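## Task

Too many parts slid off when the shaft was withdrawn too far. Thread every white spacer back onto the shaft so they sit between the two blocks, then drive the shaft fully home into the large housing block. The amber spacer must stay off.

## Robot and tools

Robot: two seven-joint arms, left_arm and right_arm, each ending in a parallel two-finger gripper. Calibrated bases: left_arm at (+0.017, +0.298, 0) m, right_arm at (-0.029, -0.285, 0) m, both turned only slightly about z. A camera stand sits behind the arms. Cameras: cam_high (fixed overhead view), cam_left_wrist and cam_right_wrist, each 896x504 pixels.

Frame: one scene frame for everything. Origin at table-top height, halfway between the nominal bases; +x points out over the table, +z up, +y toward the left_arm side. Arm names do not match image left and right. Reported gripper positions and orientations may be off by a few centimetres.

Gripper geometry: fingers point along the gripper's own +z and close along its y. end_effector_position is the spot between the pads when closed, roughly 2 cm short of the fingertips; closing pushes the tips about 10 mm further forward, mostly while the pads are more than 40 mm apart.

The 14-number row (used by execute_actions and move): a single flat list covering both arms. Numbers 1-7 are left_arm: dx, dy, dz, rx, ry, rz, opening; numbers 8-14 are right_arm in that same order. Every number lies in [-1, 1]. dx, dy, dz are an offset along scene axes, not a pose, where 1.0 equals 0.6 m. rx, ry, rz form one rotation vector offset, where 1.0 equals 180 degrees, turning about the Hand target's position. Offsets are measured from the arm's Hand target as it stood when the action or move began, so sending the same offset twice moves the arm twice. Sending six zeros re-requests the current Hand target. The opening is absolute, not an offset: +1 fully open (0.084 m), -1 closed. A 0 opening is a real command (half open), so to keep a gripper unchanged resend its present command.

execute_actions(actions, cameras): actions is a list of actions; each action is a table of 1 to 15 rows, one per 1/30 s step, and a short table repeats its last row for the remaining steps. All rows in one action count from that action's start pose. An empty actions list returns full state and all cameras. cameras takes a list of names, ["all"] or [].

move(target, speed, blend, opening_speed, blocking, cameras): drives each gripper in a straight line toward its target. target is one row of 14 or a list of up to 15 rows; every row is an offset from the same starting Hand targets, not from the previous row. speed is m/s, 0.002 to 1 (default 0.25), turning capped at twice that in rad/s; one value or one per target. blend (m) rounds corners at intermediate targets; 0 means stop at each. opening_speed (0.2 or more, scale units per second) makes finger motion gradual. blocking=false returns early while the move continues. Paths do not avoid obstacles or the other arm, and faster moves lag, stray and hit harder. The result adds a "move:" line: done (within 3 mm and 2 degrees), off_target, moving, held or fault, plus limits such as paced (pose clipped) or held (steps withheld). done does not mean free of contact.

wait(seconds 0-10, cameras): lets time pass with last commands held. stop(cameras): brakes a running move. zoom_image(camera, region [x0, y0, x1, y1] in pixels, max 504x504): enlarges part of the latest image of cam_high, cam_left_wrist or cam_right_wrist. clear_fault(arm): clears a reported torque fault on left_arm or right_arm. finished_scene(scene): give the current scene number to end it; irreversible, so only call once the shaft is fully seated with the right spacers and stays so unassisted.

Controller behaviour: each step the commanded pose is clipped to within 70 mm and 16 degrees of the measured pose. "Hand target" in results is the last commanded pose after clipping; grippers often settle short of it, and waiting does not fix that. Send the remaining gap as an offset. To release a push against something, command the target back past the gripper. An arm blocked by contact keeps pressing until told otherwise. A clearance check withholds commands that bring the arms too close.

Results: end_effector_position (m), end_effector_quat_wxyz, velocities (m/s, rad/s) in the scene frame; Joint positions (last number is the measured finger opening in metres); grip_measured on the -1..1 scale; Joint torques (include arm weight, noisy); Tool commands; Motor temperatures. A "within noise" note means that arm is still and its velocities are omitted.

Gripping: to hold a part, command an opening clearly below grip_measured; lower squeezes harder, up to about 24 N per pad.

Avoid: dropping parts or letting any go while moving, anything leaving the table, hard impacts on the blocks or table, forceful shoving of the shaft, and any contact or squeeze between the two arms. Torque faults trigger when contact torque reaches a joint limit (waist 41.3, shoulder 41.5, upper arm roll 26.4, elbow 26.4, forearm roll 26.4, wrist pitch 14.2, wrist roll 14.8 N m) or when a motor saturates for a second; the arm then stops until clear_fault. Sustained loads, stretched poses or pushing at unreachable poses heat motors: a MOTOR HOT line appears at 65 °C and the arm brakes at 80 °C for 30-60 s. Loose objects may occasionally get nudged by an outside push.

Each tool is called after ">>>" in YAML: its name, and indented under it one key for each argument.

## Session

>>> execute_actions:
  actions: []

Scene clock: 0.00 s.
left_arm: end_effector_position=(+0.6309, -0.2425, +0.2971) grip_measured=+1.00 end_effector_quat_wxyz=(+0.184, +0.747, -0.492, +0.408) | right_arm: end_effector_position=(+0.7249, -0.5180, +0.1129) grip_measured=+1.00 end_effector_quat_wxyz=(+0.152, +0.770, -0.522, +0.333)
Joint positions: left_arm=[-0.506 0.724 -0.249 1.905 -0.386 0.334 0.828 0.084] | right_arm=[0.039 0.995 -0.368 1.993 -0.486 0.592 1.426 0.084]
Joint velocities: within noise
Joint torques (N m): no reading
Motor temperatures (°C): left_arm=[33 40 46 40 43 40 40] | right_arm=[38 36 38 37 37 36 38]
Hand target: left_arm +0.6309, -0.2425, +0.2971; +0.184, +0.747, -0.492, +0.408 | right_arm +0.7249, -0.5180, +0.1129; +0.152, +0.770, -0.522, +0.333
Tool commands: left_gripper/opening=+1.0 right_gripper/opening=+1.0

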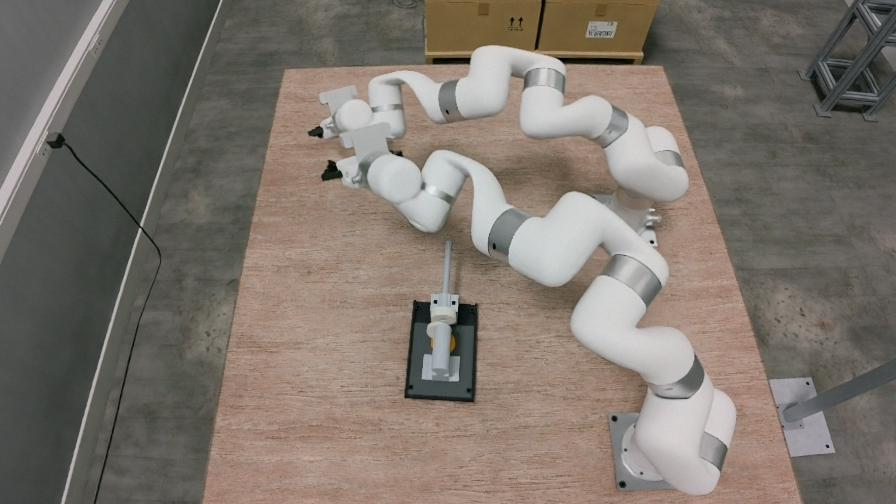

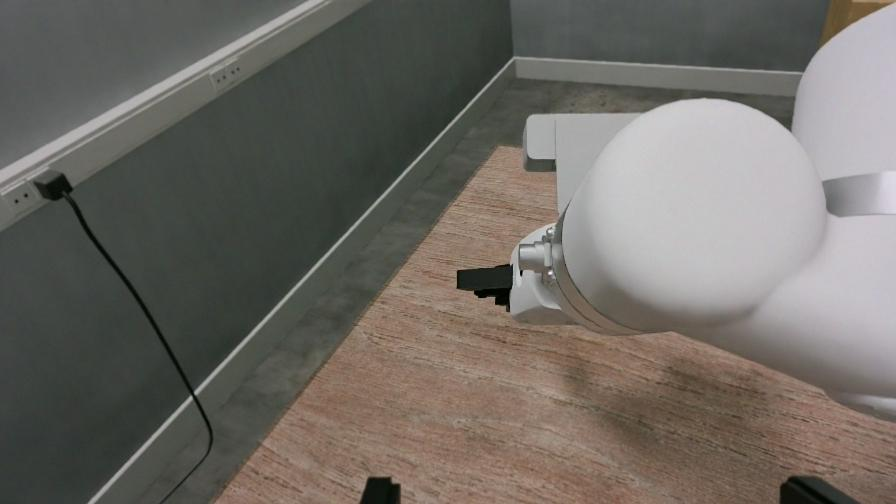

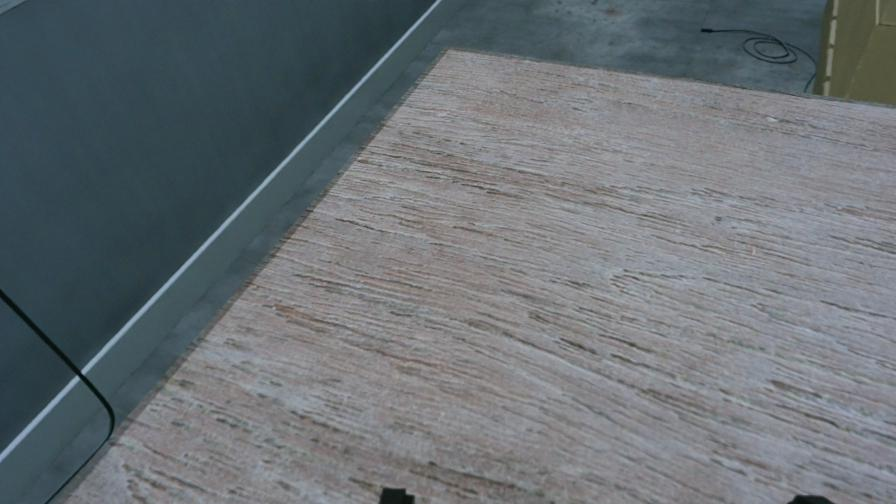

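>>> zoom_image:
  camera: "cam_high"
  region: [380, 230, 500, 410]

Scaled by 2.800 from the camera's 896x504 image, which has a finer 1280x720 frame.

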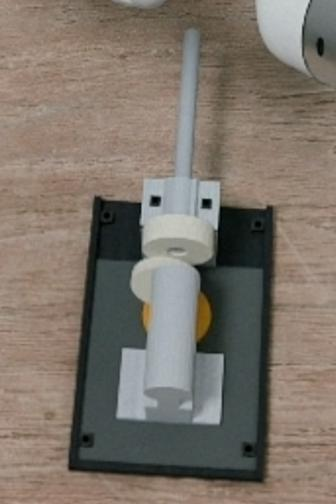

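>>> move:
  target: [-0.285,0.621,-0.04,0.278,0.105,-0.120,1,0,0,0,0,0,0,1]
  cameras: ["all"]

Scene clock: 29.03 s.
left_arm: end_effector_position=(+0.4599, +0.1301, +0.2731) grip_measured=+1.00 end_effector_quat_wxyz=(+0.000, +0.707, -0.708, +0.000) | right_arm: end_effector_position=(+0.7249, -0.5180, +0.1129) grip_measured=+1.00 end_effector_quat_wxyz=(+0.152, +0.770, -0.522, +0.333)
Joint positions: left_arm=[-0.243 -0.012 -0.09 1.233 -0.001 1.246 1.211 0.084] | right_arm=[0.039 0.995 -0.368 1.993 -0.486 0.592 1.426 0.084]
Joint torques (N m): left_arm=[1.03 -17.05 0.25 19.66 0.2 -1.27 0.16] | right_arm=[0.35 -27.28 -4.3 19.48 0.03 -1.54 0.11]
Hand target: left_arm +0.4599, +0.1301, +0.2731; +0.000, +0.707, -0.708, +0.000 | right_arm +0.7249, -0.5180, +0.1129; +0.152, +0.770, -0.522, +0.333
Off the commanded pose: left_arm 0.000 m, 0 deg | right_arm 0.000 m, 0 deg.
move: done
camera_calibration:
cam_left_wrist: T_world_to_cam=[[-0.999646, 0.0262811, -0.00422096, 0.493011], [0.0261964, 0.999476, 0.0190026, -0.0868104], [0.00471816, 0.0188853, -0.999811, 0.398688], [0, 0, 0, 1]] pos_world=[0.493229, 0.0662787, 0.402343]

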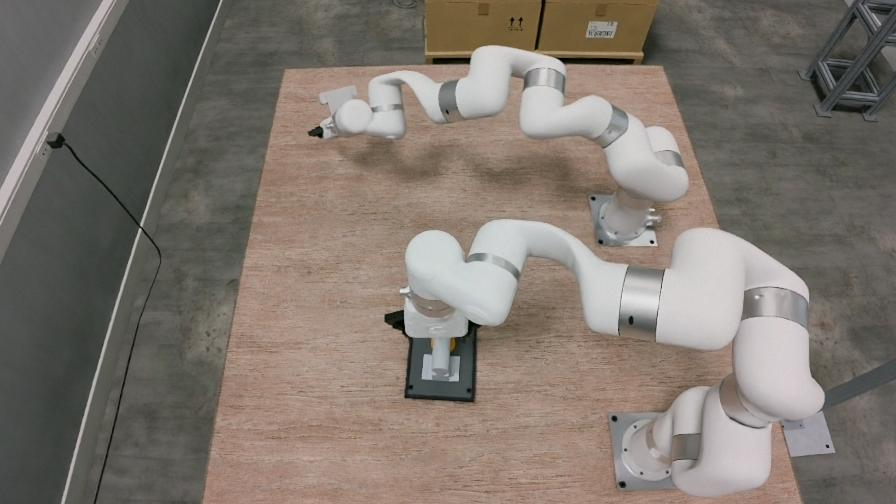

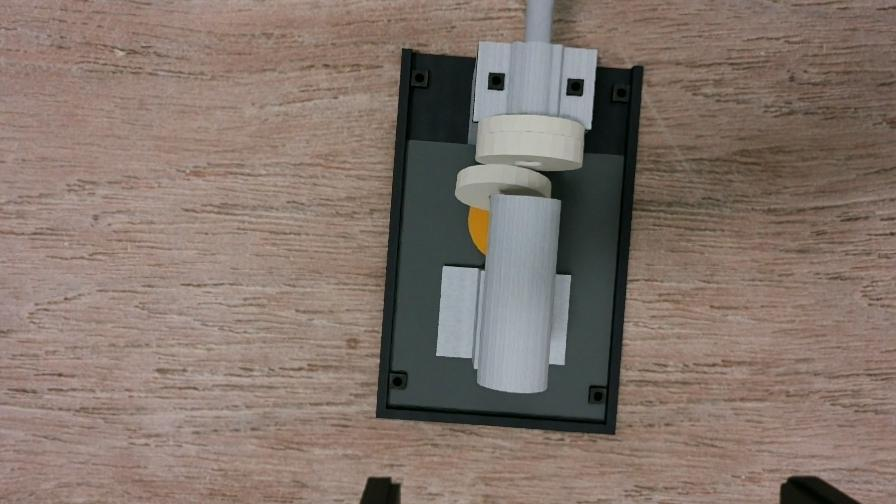

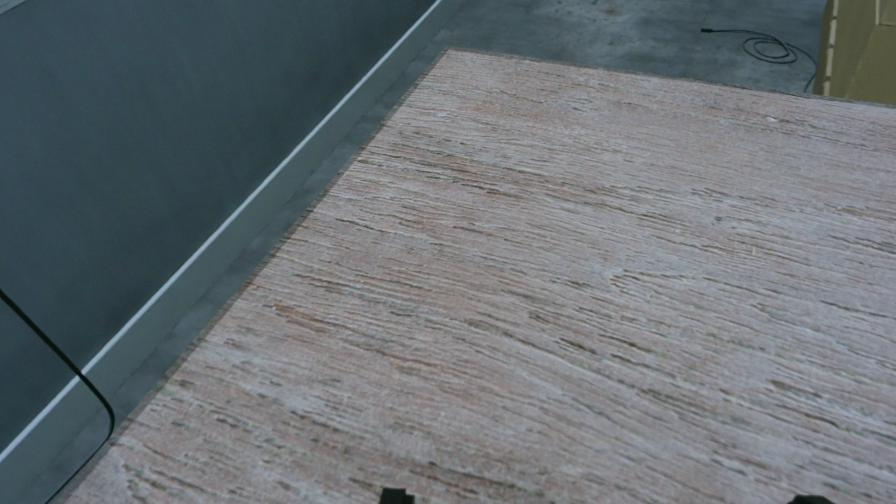

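>>> zoom_image:
  camera: "cam_left_wrist"
  region: [370, 0, 650, 280]

Scaled by 1.800 from the camera's 896x504 image, which has a finer 1280x720 frame.

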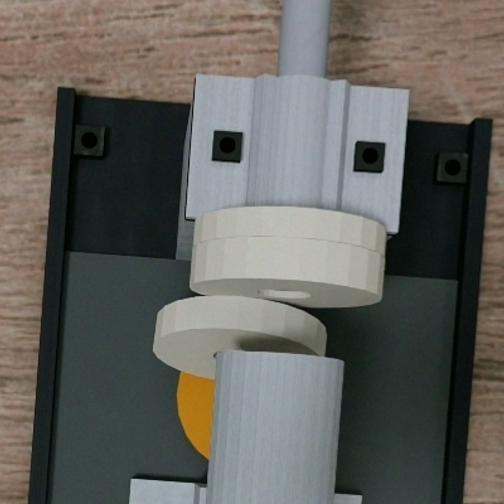

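>>> move:
  target: [-0.317,-0.208,-0.2,-0.230,-0.230,0.460,1,0,0,0,0,0,0,1]
  cameras: ["cam_left_wrist","cam_high"]

>>> zoom_image:
  camera: "cam_left_wrist"
  region: [200, 50, 700, 450]

Scene clock: 51.03 s.
left_arm: end_effector_position=(+0.2697, +0.0054, +0.1531) grip_measured=+1.00 end_effector_quat_wxyz=(+0.000, +0.895, -0.002, +0.447) | right_arm: end_effector_position=(+0.7249, -0.5180, +0.1129) grip_measured=+1.00 end_effector_quat_wxyz=(+0.152, +0.770, -0.522, +0.333)
Joint positions: left_arm=[0.082 -1.031 -1.496 0.298 -0.399 0.283 -1.081 0.084] | right_arm=[0.039 0.995 -0.368 1.993 -0.486 0.592 1.426 0.084]
Joint torques (N m): left_arm=[1.07 5.04 10.73 7.21 -0.5 -1.26 -0.11] | right_arm=[0.37 -27.13 -4.24 19.41 -0.04 -1.55 0.13]
Hand target: left_arm +0.2697, +0.0053, +0.1531; +0.000, +0.895, -0.002, +0.447 | right_arm +0.7249, -0.5180, +0.1129; +0.152, +0.770, -0.522, +0.333
Off the commanded pose: left_arm 0.000 m, 0 deg | right_arm 0.000 m, 0 deg.
move: done
camera_calibration:
cam_left_wrist: T_world_to_cam=[[-0.0141656, -0.999603, -0.0243424, 0.0484767], [-0.615621, 0.0279025, -0.787548, 0.346831], [0.787915, 0.00382962, -0.615772, 0.0121136], [0, 0, 0, 1]] pos_world=[0.204658, 0.0387337, 0.281785]
Images, in order (width x height): cam_high 896x504, cam_left_wrist 896x504.

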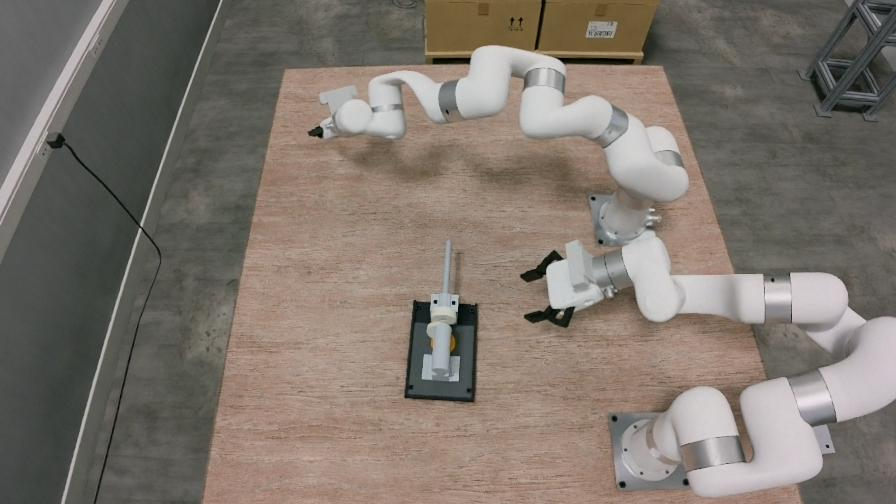

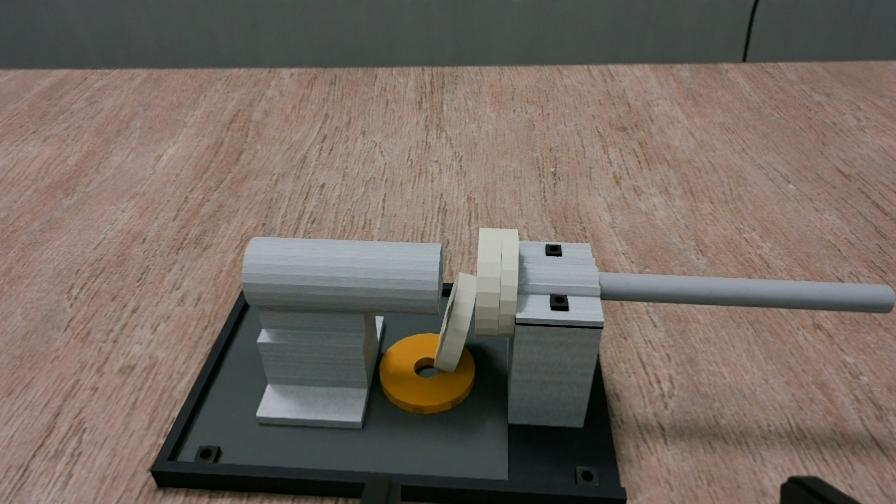

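Scaled by 1.008 from the camera's 896x504 image, which has a finer 1280x720 frame.

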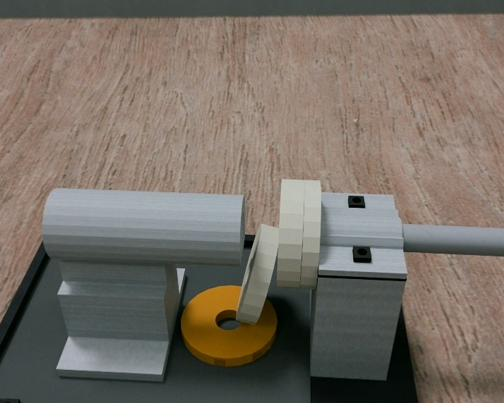

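>>> move:
  target:
    - [0.1,0.057,0.15,0.115,0.115,-0.230,1,0,0,0,0,0,0,1]
    - [0.317,0.057,0.11,0.230,0.230,-0.460,1,0,0,0,0,0,0,1]
  blend: [0.03,0]

>>> move:
  target: [0,0,-0.05,0,0,-0.0255,0.8,0,0,0,0,0,0,1]
  cameras: ["cam_left_wrist"]

>>> zoom_image:
  camera: "cam_left_wrist"
  region: [340, 50, 800, 450]

Scene clock: 100.50 s.
left_arm: end_effector_position=(+0.4599, +0.0395, +0.2191) grip_measured=+1.00 end_effector_quat_wxyz=(+0.000, +0.707, -0.708, +0.000) | right_arm: end_effector_position=(+0.7249, -0.5180, +0.1129) grip_measured=+1.00 end_effector_quat_wxyz=(+0.152, +0.770, -0.522, +0.333)
Joint positions: left_arm=[-0.254 0.153 -0.261 1.271 0.043 1.125 1.012 0.084] | right_arm=[0.039 0.995 -0.368 1.993 -0.486 0.592 1.426 0.084]
Joint torques (N m): left_arm=[-0.41 -18.04 -0.93 19.97 0.22 -1.26 0.15] | right_arm=[0.75 -27.13 -4.36 19.31 -0.05 -1.56 0.15]
Hand target: left_arm +0.4599, +0.0395, +0.2191; +0.000, +0.707, -0.708, +0.000 | right_arm +0.7249, -0.5180, +0.1129; +0.152, +0.770, -0.522, +0.333
Off the commanded pose: left_arm 0.000 m, 0 deg | right_arm 0.000 m, 0 deg.
move: done

Scene clock: 101.30 s.
left_arm: end_effector_position=(+0.4599, +0.0395, +0.1891) grip_measured=+0.80 end_effector_quat_wxyz=(+0.000, +0.678, -0.735, +0.000) | right_arm: end_effector_position=(+0.7249, -0.5180, +0.1129) grip_measured=+1.00 end_effector_quat_wxyz=(+0.152, +0.770, -0.522, +0.333)
Joint positions: left_arm=[-0.251 0.18 -0.264 1.217 0.054 1.044 1.085 0.077] | right_arm=[0.039 0.995 -0.368 1.993 -0.486 0.592 1.426 0.084]
Joint torques (N m): left_arm=[0.86 -18.24 -1.13 19.15 0.3 -1.42 0.19] | right_arm=[0.52 -27.14 -4.3 19.31 0.04 -1.53 0.13]
Hand target: left_arm +0.4599, +0.0395, +0.1891; +0.000, +0.678, -0.735, +0.000 | right_arm +0.7249, -0.5180, +0.1129; +0.152, +0.770, -0.522, +0.333
Off the commanded pose: left_arm 0.000 m, 0 deg | right_arm 0.000 m, 0 deg.
move: done
camera_calibration:
cam_left_wrist: T_world_to_cam=[[-0.994337, 0.106193, -0.00423453, 0.489487], [0.106095, 0.994175, 0.0189508, -0.0312264], [0.0062223, 0.0183942, -0.999811, 0.315838], [0, 0, 0, 1]] pos_world=[0.488063, -0.0267452, 0.318442]
Images, in order (width x height): cam_left_wrist 896x504.

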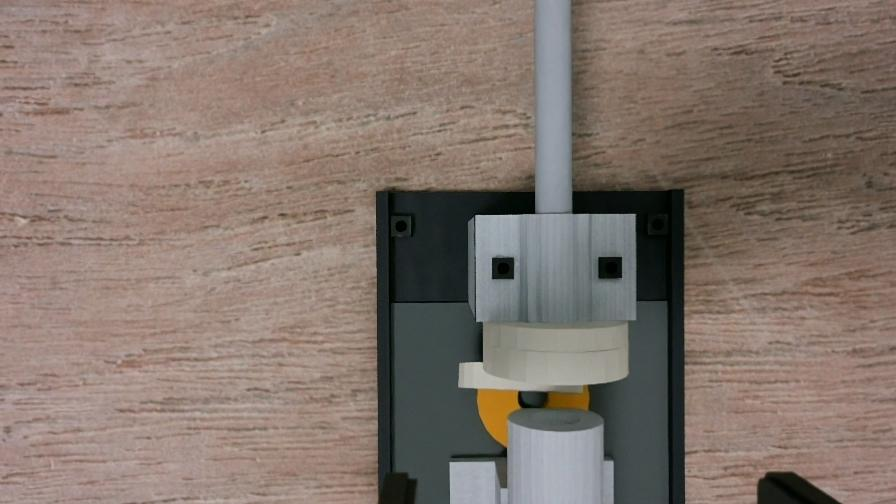

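Scaled by 1.096 from the camera's 896x504 image, which has a finer 1280x720 frame.

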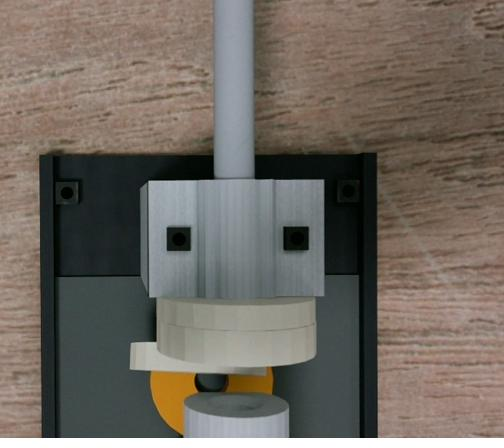

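>>> move:
  target: [0,0,-0.12,0,0,-0.005,1,0,0,0,0,0,0,1]
  cameras: ["cam_left_wrist"]

>>> zoom_image:
  camera: "cam_left_wrist"
  region: [340, 100, 800, 504]

Scene clock: 114.27 s.
left_arm: end_effector_position=(+0.4599, +0.0395, +0.1171) grip_measured=+1.00 end_effector_quat_wxyz=(+0.000, +0.672, -0.741, +0.000) | right_arm: end_effector_position=(+0.7249, -0.5180, +0.1129) grip_measured=+1.00 end_effector_quat_wxyz=(+0.152, +0.770, -0.522, +0.333)
Joint positions: left_arm=[-0.257 0.277 -0.257 1.123 0.092 0.857 1.074 0.084] | right_arm=[0.039 0.995 -0.368 1.993 -0.486 0.592 1.426 0.084]
Joint torques (N m): left_arm=[-0.65 -19.22 -1.12 18.46 0.18 -1.46 -0.18] | right_arm=[0.5 -27.22 -4.29 19.31 -0.02 -1.61 0.1]
Hand target: left_arm +0.4599, +0.0395, +0.1171; +0.000, -0.672, +0.741, +0.000 | right_arm +0.7249, -0.5180, +0.1129; +0.152, +0.770, -0.522, +0.333
Off the commanded pose: left_arm 0.000 m, 0 deg | right_arm 0.000 m, 0 deg.
move: done
camera_calibration:
cam_left_wrist: T_world_to_cam=[[-0.992551, 0.121756, -0.00423329, 0.487731], [0.121655, 0.992391, 0.0189914, -0.0369623], [0.00651339, 0.0183349, -0.999811, 0.243722], [0, 0, 0, 1]] pos_world=[0.487007, -0.0271716, 0.246443]
Images, in order (width x height): cam_left_wrist 896x504.

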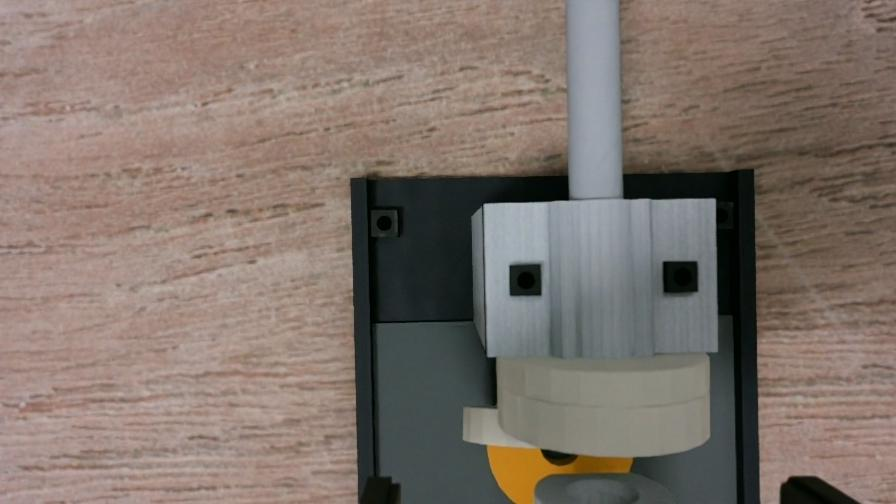

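Scaled by 1.096 from the camera's 896x504 image, which has a finer 1280x720 frame.

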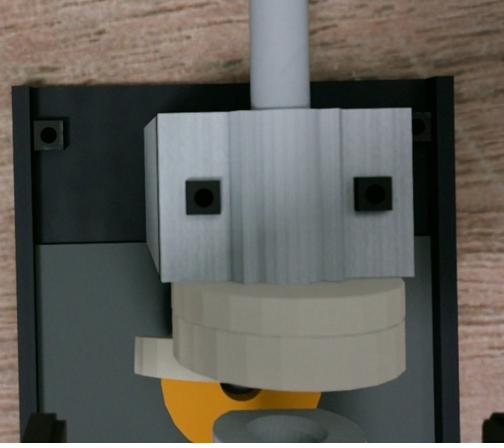

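>>> move:
  target: [0,0,-0.125,0,0,0,1,0,0,0,0,0,0,1]
  speed: 0.1
  cameras: ["all"]

Scene clock: 122.67 s.
left_arm: end_effector_position=(+0.4714, +0.0363, +0.0713) grip_measured=+1.00 end_effector_quat_wxyz=(-0.014, +0.672, -0.740, +0.024) | right_arm: end_effector_position=(+0.7249, -0.5180, +0.1129) grip_measured=+1.00 end_effector_quat_wxyz=(+0.152, +0.770, -0.522, +0.333)
Joint positions: left_arm=[-0.274 0.363 -0.231 1.079 0.149 0.676 1.035 0.084] | right_arm=[0.039 0.995 -0.368 1.993 -0.486 0.592 1.426 0.084]
Joint torques (N m): left_arm=[-0.6 -20.73 -1.91 17.08 -0.38 -1.29 0] | right_arm=[0.53 -27.24 -4.3 19.16 -0.04 -1.58 0.11]
Hand target: left_arm +0.4714, +0.0363, +0.0713; +0.014, -0.672, +0.740, -0.024 (not the last commanded pose) | right_arm +0.7249, -0.5180, +0.1129; +0.152, +0.770, -0.522, +0.333
Tool commands: left_gripper/opening=+1.0 right_gripper/opening=+1.0
Off the commanded pose: left_arm 0.032 m, 3 deg | right_arm 0.000 m, 0 deg.
TORQUE FAULT: the external load on joint 2 (shoulder) of the left arm reached its load limit, and that arm stopped. The contact can be on any part of that arm beyond that joint, not only on its tool. A torque fault puts only its own arm into a fault stop. That arm's remaining commands of this call were not run. The hold on joint 2 (shoulder) of that arm was moved back by the arm itself, up to 3 degrees, as the stop began. That arm is still stopped at the end of this call. While its stop runs, that arm, its gripper or tool too, takes no new command.
CLEAR FAULT: the left arm stays stopped (state 4) until you call clear_fault(arm="left_arm").
End effector pose when the fault began: left_arm: position (+0.4608, +0.0395, +0.0447), quat_wxyz (+0.000, +0.672, -0.740, +0.001)
Joint positions when the fault began: left_arm=[-0.274 0.415 -0.232 1.079 0.149 0.676 1.035 0.084]
move: fault (left_arm)
camera_calibration:
cam_left_wrist: T_world_to_cam=[[-0.990965, 0.120361, -0.0591804, 0.502596], [0.120059, 0.992729, 0.00863244, -0.0328031], [0.0597891, 0.00144929, -0.99821, 0.17327], [0, 0, 0, 1]] pos_world=[0.491634, -0.0281792, 0.202987]

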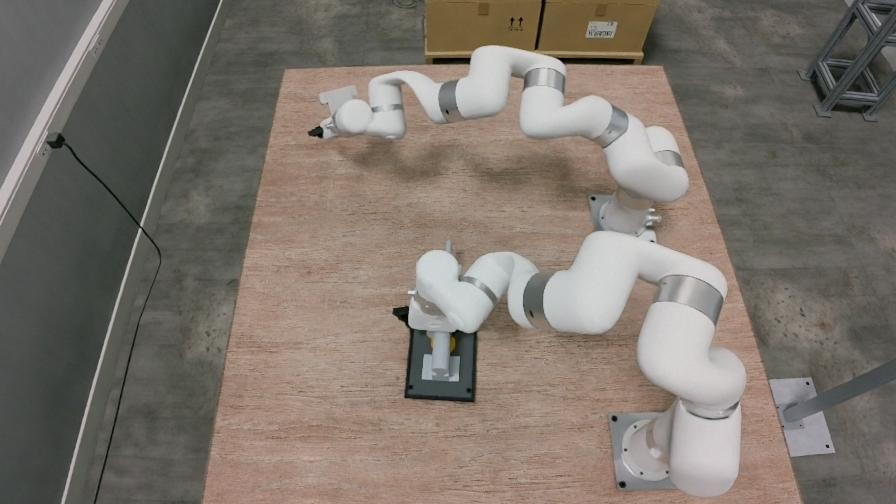

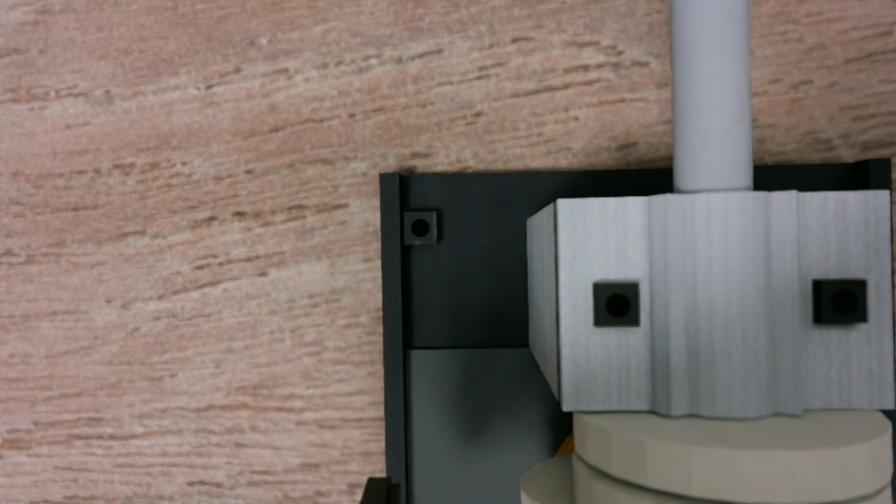

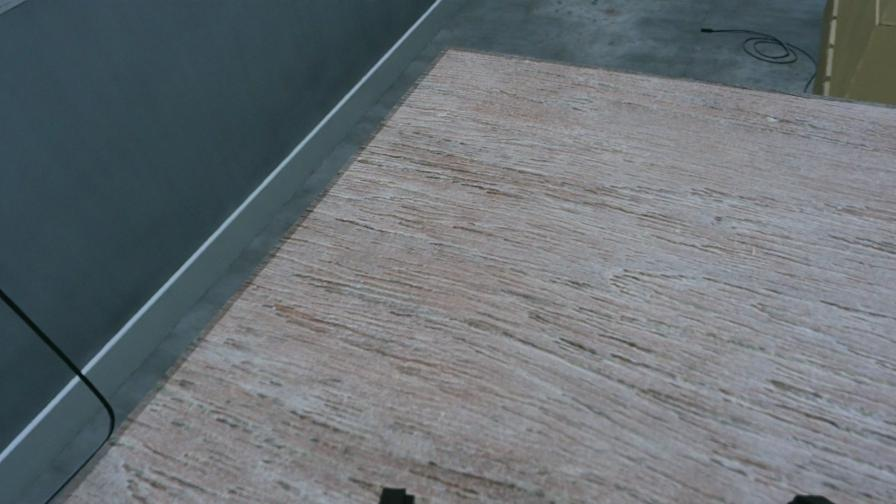

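>>> clear_fault:
  arm: "left_arm"

>>> move:
  target: [-0.019,0.0053,0.12,0.0,0.0,0.0,1,0,0,0,0,0,0,1]
  cameras: ["cam_left_wrist"]
  speed: 0.1

Scene clock: 132.40 s.
left_arm: end_effector_position=(+0.4714, +0.0363, +0.0712) grip_measured=+1.00 end_effector_quat_wxyz=(-0.014, +0.672, -0.740, +0.024) | right_arm: end_effector_position=(+0.7249, -0.5180, +0.1129) grip_measured=+1.00 end_effector_quat_wxyz=(+0.152, +0.770, -0.522, +0.333)
Joint positions: left_arm=[-0.274 0.363 -0.231 1.079 0.149 0.676 1.035 0.084] | right_arm=[0.039 0.995 -0.368 1.993 -0.486 0.592 1.426 0.084]
Joint torques (N m): left_arm=[-0.48 -20.45 -1.87 17.01 -0.36 -1.22 0.04] | right_arm=[0.68 -27.24 -4.35 19.2 0.02 -1.54 0.08]
Hand target: left_arm +0.4714, +0.0363, +0.0712; +0.014, -0.672, +0.740, -0.024 (not the last commanded pose) | right_arm +0.7249, -0.5180, +0.1129; +0.152, +0.770, -0.522, +0.333
Tool commands: left_gripper/opening=+1.0 right_gripper/opening=+1.0
Off the commanded pose: left_arm 0.032 m, 3 deg | right_arm 0.000 m, 0 deg.
TORQUE FAULT, CONTINUED: the left arm's stop, for the torque fault of joint 2 (shoulder) that an earlier result reported, is over. The call counts as one of the actions that you can send in this scene. The hold on joint 2 (shoulder) of that arm was moved back by the arm itself, up to 3 degrees, as the stop began. That arm's target is now where it stood when the stop ended, not its last command. That arm's gripper keeps its grip as last carried out, and that arm accepts commands again: back off and push less far.
CLEAR FAULT: your call cleared the left arm's torque fault. If a joint's load stays at its limit, that arm stops again at once.

Scene clock: 133.53 s.
left_arm: end_effector_position=(+0.4600, +0.0395, +0.1432) grip_measured=+1.00 end_effector_quat_wxyz=(-0.014, +0.672, -0.740, +0.024) | right_arm: end_effector_position=(+0.7249, -0.5180, +0.1129) grip_measured=+1.00 end_effector_quat_wxyz=(+0.152, +0.770, -0.522, +0.333)
Joint positions: left_arm=[-0.258 0.202 -0.257 1.09 0.085 0.843 1.075 0.084] | right_arm=[0.039 0.995 -0.368 1.993 -0.486 0.592 1.426 0.084]
Joint torques (N m): left_arm=[1.13 -19.31 -1.25 18.98 -0.4 -1.26 0.15] | right_arm=[0.56 -27.13 -4.28 19.3 0.07 -1.57 0.07]
Hand target: left_arm +0.4600, +0.0395, +0.1432; +0.014, -0.672, +0.740, -0.024 | right_arm +0.7249, -0.5180, +0.1129; +0.152, +0.770, -0.522, +0.333
Off the commanded pose: left_arm 0.000 m, 0 deg | right_arm 0.000 m, 0 deg.
move: done
camera_calibration:
cam_left_wrist: T_world_to_cam=[[-0.99097, 0.120366, -0.0590814, 0.495144], [0.120066, 0.992729, 0.00862069, -0.0352316], [0.0596894, 0.00144921, -0.998216, 0.245767], [0, 0, 0, 1]] pos_world=[0.480234, -0.0249792, 0.274886]
Images, in order (width x height): cam_left_wrist 896x504.

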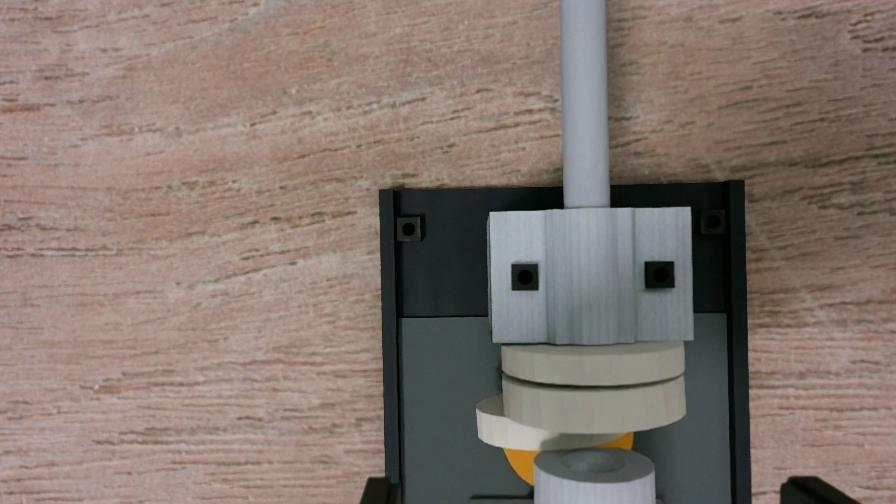

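>>> move:
  target:
    - [0,0,0,0,0,0,1,-0.65,0.197,0.23,-0.028,-0.018,0.25,0]
    - [0,0,0,0,0,0,1,-0.70,0.70,0.05,-0.056,-0.035,0.501,0]
  blend: [0.05,0]
  cameras: ["cam_right_wrist","cam_high"]

Scene clock: 158.83 s.
left_arm: end_effector_position=(+0.4600, +0.0395, +0.1432) grip_measured=+1.00 end_effector_quat_wxyz=(-0.014, +0.672, -0.740, +0.024) | right_arm: end_effector_position=(+0.3049, -0.0980, +0.1430) grip_measured=-0.01 end_effector_quat_wxyz=(-0.094, +0.881, +0.197, +0.421)
Joint positions: left_arm=[-0.258 0.202 -0.257 1.09 0.085 0.843 1.075 0.084] | right_arm=[0.974 -0.44 -0.587 0.324 -2.578 0.238 2.385 0.044]
Joint torques (N m): left_arm=[0.67 -19.28 -1.23 18.79 -0.32 -1.4 -0.02] | right_arm=[1.2 -4.78 2.18 15.06 0.23 0.19 0.29]
Hand target: left_arm +0.4600, +0.0395, +0.1432; +0.014, -0.672, +0.740, -0.024 | right_arm +0.3049, -0.0980, +0.1429; -0.094, +0.881, +0.197, +0.421
Off the commanded pose: left_arm 0.000 m, 0 deg | right_arm 0.000 m, 0 deg.
move: done
camera_calibration:
cam_right_wrist: T_world_to_cam=[[0.429999, -0.902624, 0.0192589, -0.189917], [-0.566471, -0.286347, -0.772732, 0.321395], [0.703002, 0.321364, -0.63444, 0.041341], [0, 0, 0, 1]] pos_world=[0.234663, -0.0926786, 0.278239]
Images, in order (width x height): cam_high 896x504, cam_right_wrist 896x504.

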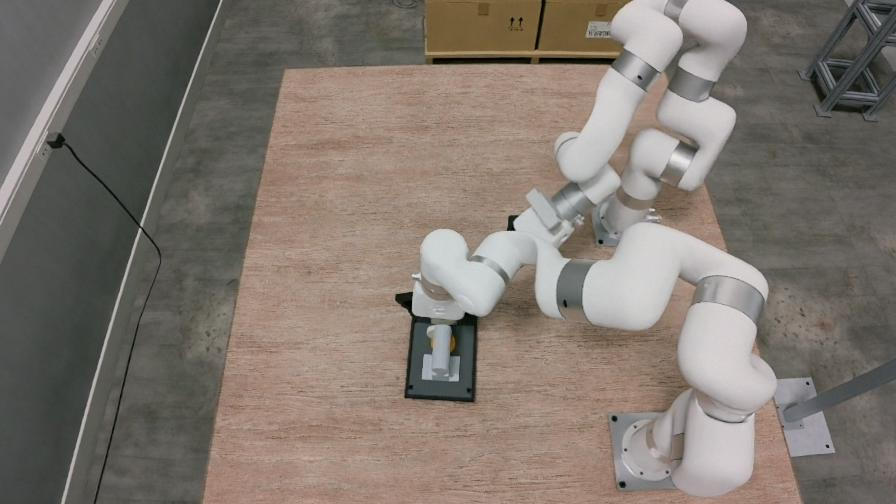

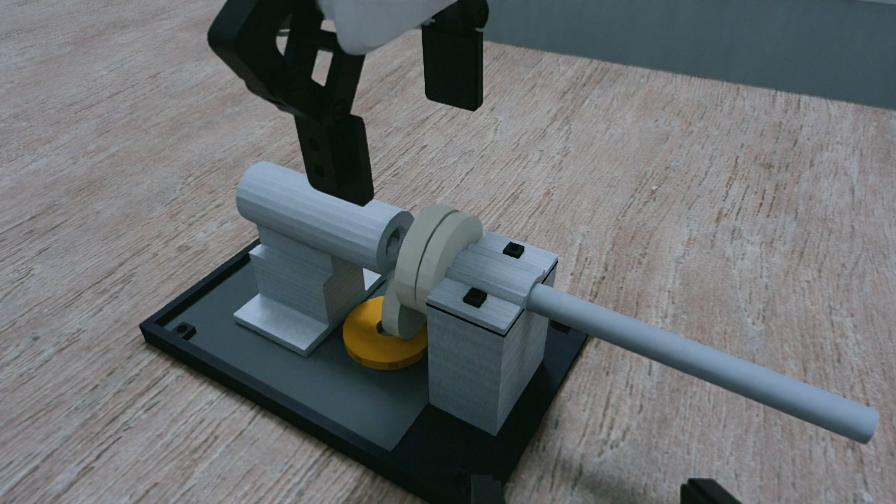

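>>> zoom_image:
  camera: "cam_right_wrist"
  region: [300, 150, 600, 400]

Scaled by 1.680 from the camera's 896x504 image, which has a finer 1280x720 frame.

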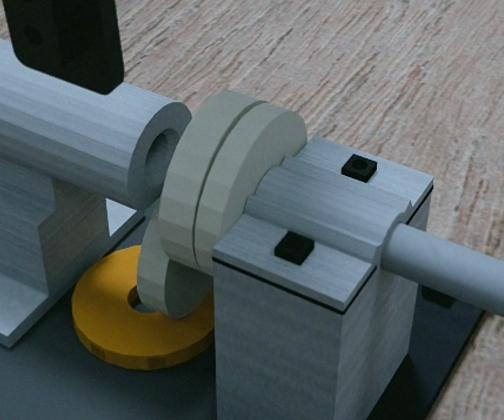

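>>> move:
  target:
    - [0,0,0,0.0054,0.0169,0,1,0,0,0,0,0,0,0]
    - [0,0,-0.1467,0.0054,0.0169,0,1,0,0,0,0,0,0,0]
  speed: [0.1,0.06]
  cameras: ["cam_left_wrist","cam_right_wrist"]

>>> zoom_image:
  camera: "cam_right_wrist"
  region: [270, 130, 620, 430]

Scene clock: 183.83 s.
left_arm: end_effector_position=(+0.4600, +0.0395, +0.0552) grip_measured=+1.00 end_effector_quat_wxyz=(+0.000, +0.672, -0.740, +0.000) | right_arm: end_effector_position=(+0.3049, -0.0980, +0.1429) grip_measured=-0.01 end_effector_quat_wxyz=(-0.094, +0.881, +0.197, +0.421)
Joint positions: left_arm=[-0.275 0.393 -0.233 1.082 0.137 0.704 1.043 0.084] | right_arm=[0.975 -0.44 -0.587 0.324 -2.578 0.238 2.386 0.044]
Joint torques (N m): left_arm=[-0.52 -20.13 -1.52 16.98 0.21 -1.45 -0.2] | right_arm=[1.2 -4.97 2.14 15.44 0.09 0.25 0.35]
Hand target: left_arm +0.4600, +0.0395, +0.0552; +0.000, -0.672, +0.740, +0.000 | right_arm +0.3049, -0.0980, +0.1429; -0.094, +0.881, +0.197, +0.421
Off the commanded pose: left_arm 0.000 m, 0 deg | right_arm 0.000 m, 0 deg.
move: done
camera_calibration:
cam_left_wrist: T_world_to_cam=[[-0.992648, 0.120958, -0.00444153, 0.487741], [0.120853, 0.992488, 0.0190198, -0.0353249], [0.00670876, 0.0183431, -0.999809, 0.181739], [0, 0, 0, 1]] pos_world=[0.487205, -0.0272702, 0.184543]
cam_right_wrist: T_world_to_cam=[[0.429981, -0.902635, 0.0191618, -0.189887], [-0.566549, -0.286286, -0.772698, 0.32141], [0.70295, 0.321389, -0.634484, 0.0413681], [0, 0, 0, 1]] pos_world=[0.234663, -0.0926786, 0.278239]
Images, in order (width x height): cam_left_wrist 896x504, cam_right_wrist 896x504.

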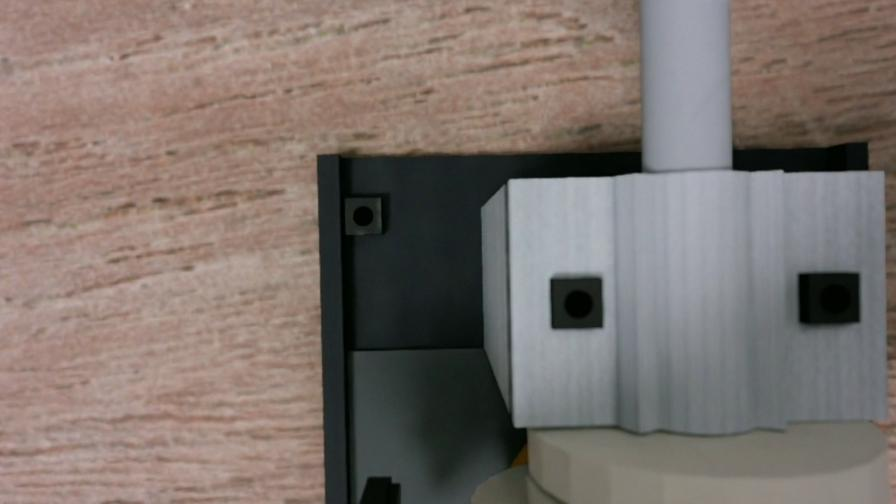

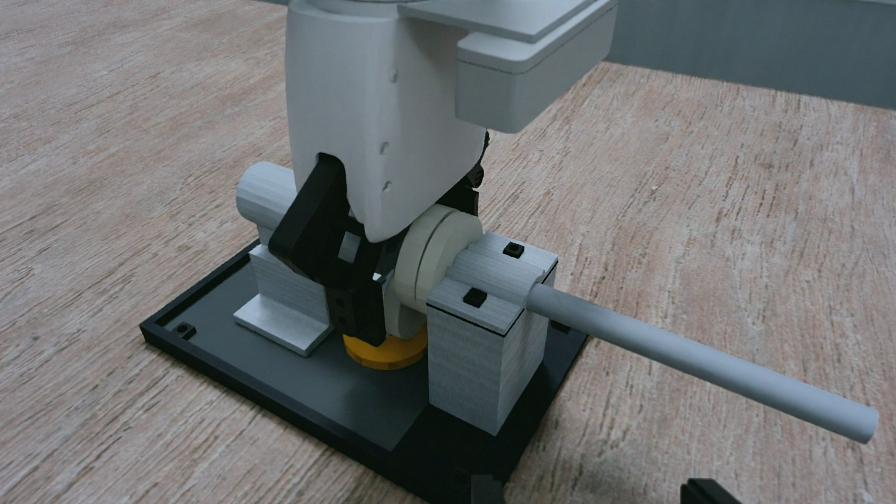

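Scaled by 1.440 from the camera's 896x504 image, which has a finer 1280x720 frame.

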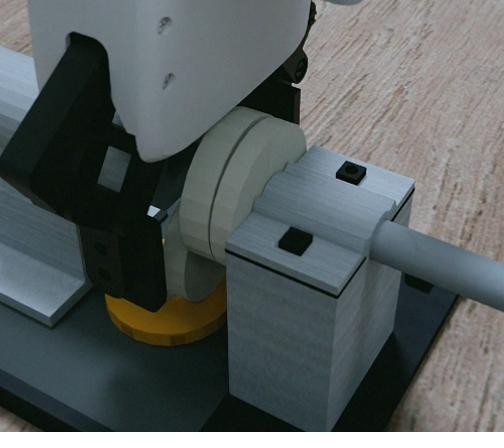

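>>> move:
  target:
    - [0.001,0.01,0,0,0,0,1,0,0,0,0,0,0,0]
    - [0.001,0.01,0,0,0,0,0.2,0,0,0,0,0,0,0]
  speed: 0.05
  opening_speed: 0.5
  cameras: ["cam_left_wrist","cam_right_wrist"]

>>> zoom_image:
  camera: "cam_right_wrist"
  region: [270, 130, 620, 430]

Scene clock: 197.27 s.
left_arm: end_effector_position=(+0.4605, +0.0455, +0.0552) grip_measured=+0.23 end_effector_quat_wxyz=(+0.000, +0.672, -0.740, +0.000) | right_arm: end_effector_position=(+0.3049, -0.0980, +0.1429) grip_measured=-0.01 end_effector_quat_wxyz=(-0.094, +0.881, +0.197, +0.421)
Joint positions: left_arm=[-0.265 0.386 -0.231 1.072 0.134 0.701 1.055 0.054] | right_arm=[0.975 -0.44 -0.587 0.324 -2.578 0.238 2.386 0.044]
Joint torques (N m): left_arm=[1.8 -17.71 0.18 19.93 0.34 -3.09 0.13] | right_arm=[0.97 -4.66 2.4 15.48 0.16 0.24 0.24]
Hand target: left_arm +0.4606, +0.0455, +0.0552; +0.000, -0.672, +0.740, +0.000 | right_arm +0.3049, -0.0980, +0.1429; -0.094, +0.881, +0.197, +0.421
Off the commanded pose: left_arm 0.000 m, 0 deg | right_arm 0.000 m, 0 deg.
move: done
camera_calibration:
cam_left_wrist: T_world_to_cam=[[-0.992649, 0.120956, -0.00421884, 0.487471], [0.120855, 0.992485, 0.0191941, -0.0413734], [0.00650878, 0.0185431, -0.999807, 0.181728], [0, 0, 0, 1]] pos_world=[0.487705, -0.0212701, 0.184543]
cam_right_wrist: T_world_to_cam=[[0.429981, -0.902635, 0.0191618, -0.189887], [-0.566549, -0.286286, -0.772698, 0.32141], [0.70295, 0.321389, -0.634484, 0.0413681], [0, 0, 0, 1]] pos_world=[0.234663, -0.0926786, 0.278239]
Images, in order (width x height): cam_left_wrist 896x504, cam_right_wrist 896x504.

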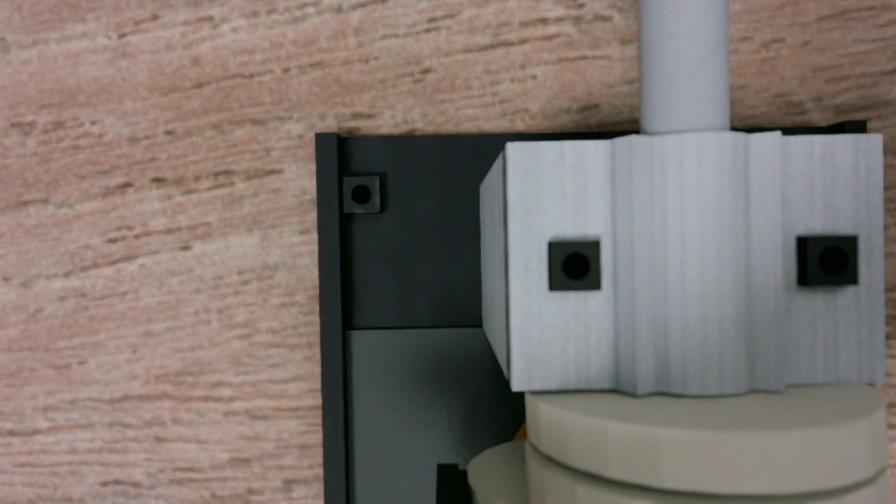

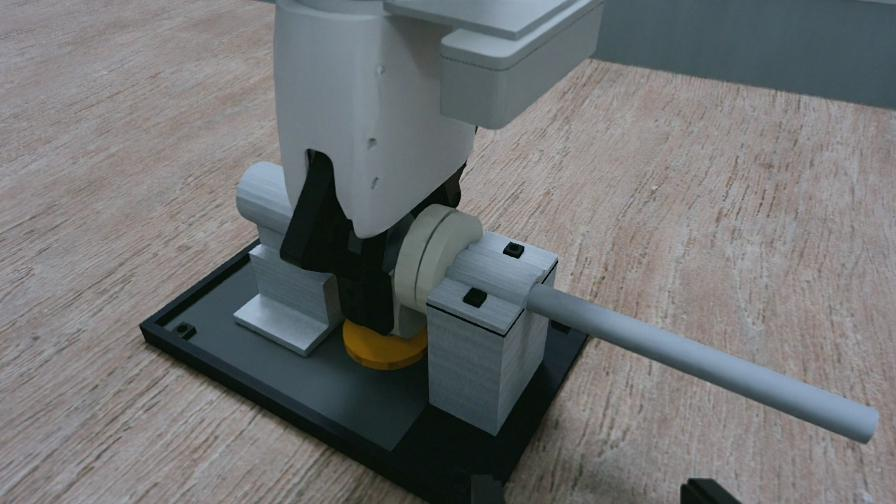

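Scaled by 1.440 from the camera's 896x504 image, which has a finer 1280x720 frame.

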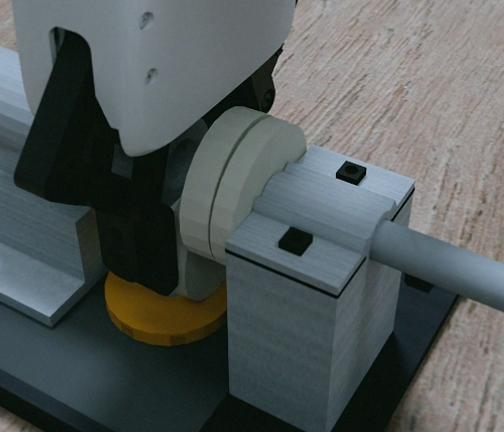

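>>> move:
  target:
    - [0,0,0.01,0,0,0,0.05,0,0,0,0,0,0,0]
    - [-0.0133,0,0.042,0,0,0,0.05,0,0,0,0,0,0,0]
  speed: 0.04
  cameras: ["cam_left_wrist","cam_right_wrist"]

>>> zoom_image:
  camera: "cam_right_wrist"
  region: [270, 130, 620, 430]

Scene clock: 208.23 s.
left_arm: end_effector_position=(+0.4526, +0.0455, +0.0804) grip_measured=+0.23 end_effector_quat_wxyz=(+0.000, +0.672, -0.740, +0.000) | right_arm: end_effector_position=(+0.3049, -0.0980, +0.1429) grip_measured=-0.01 end_effector_quat_wxyz=(-0.094, +0.881, +0.197, +0.421)
Joint positions: left_arm=[-0.26 0.316 -0.245 1.055 0.11 0.752 1.063 0.054] | right_arm=[0.975 -0.44 -0.587 0.324 -2.578 0.238 2.386 0.044]
Joint torques (N m): left_arm=[3.78 -20.69 0.97 16.05 0.04 -0.62 0.1] | right_arm=[0.62 -4.77 2.4 15.49 0.38 0.15 0.24]
Hand target: left_arm +0.4526, +0.0455, +0.0804; +0.000, -0.672, +0.740, +0.000 | right_arm +0.3049, -0.0980, +0.1429; -0.094, +0.881, +0.197, +0.421
Off the commanded pose: left_arm 0.000 m, 0 deg | right_arm 0.000 m, 0 deg.
move: done
camera_calibration:
cam_left_wrist: T_world_to_cam=[[-0.992648, 0.120958, -0.00444153, 0.479782], [0.120853, 0.992488, 0.0190198, -0.0408648], [0.00670876, 0.0183431, -0.999809, 0.206874], [0, 0, 0, 1]] pos_world=[0.479805, -0.0212702, 0.209743]
cam_right_wrist: T_world_to_cam=[[0.429981, -0.902635, 0.0191618, -0.189887], [-0.566549, -0.286286, -0.772698, 0.32141], [0.70295, 0.321389, -0.634484, 0.0413681], [0, 0, 0, 1]] pos_world=[0.234663, -0.0926786, 0.278239]
Images, in order (width x height): cam_left_wrist 896x504, cam_right_wrist 896x504.

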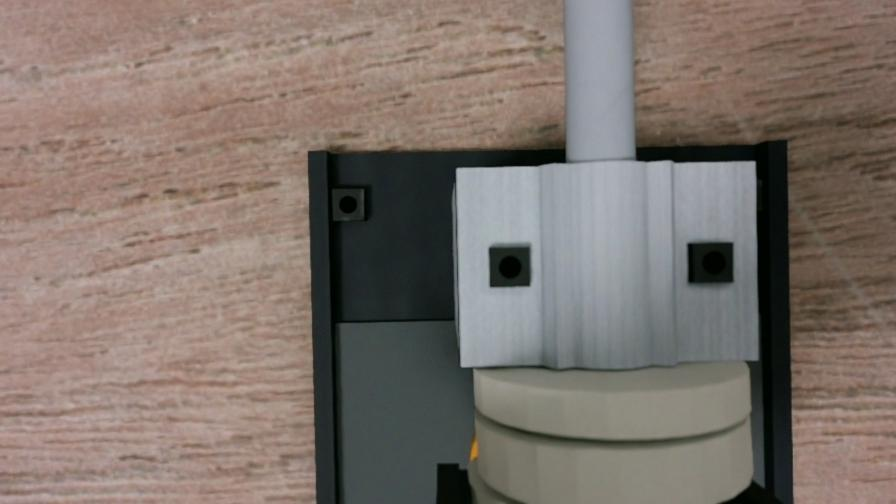

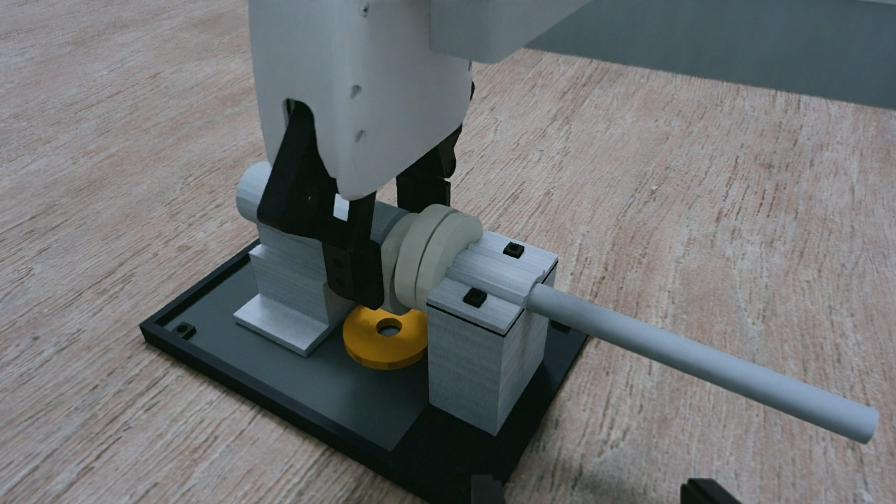

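Scaled by 1.440 from the camera's 896x504 image, which has a finer 1280x720 frame.

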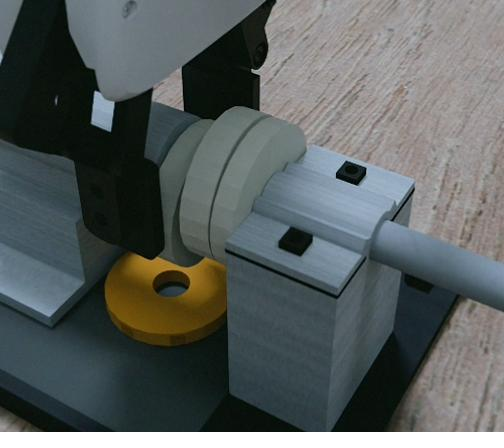

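>>> zoom_image:
  camera: "cam_left_wrist"
  region: [420, 350, 820, 504]

>>> zoom_image:
  camera: "cam_right_wrist"
  region: [350, 180, 500, 330]

Scaled by 1.260 from the camera's 896x504 image, which has a finer 1280x720 frame.

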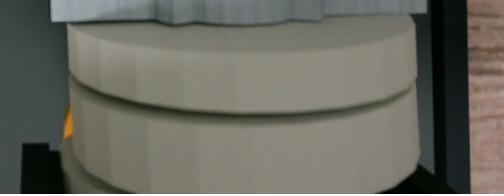

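Scaled by 3.360 from the camera's 896x504 image, which has a finer 1280x720 frame.

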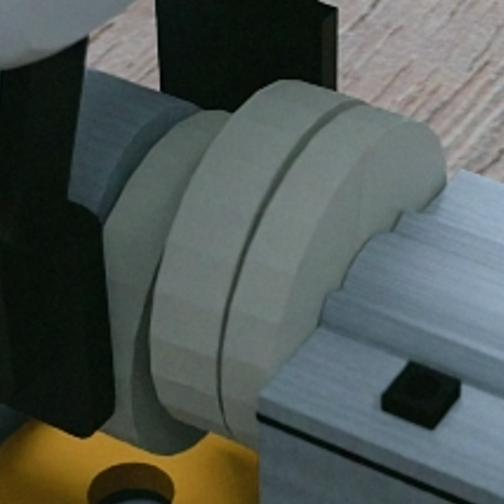

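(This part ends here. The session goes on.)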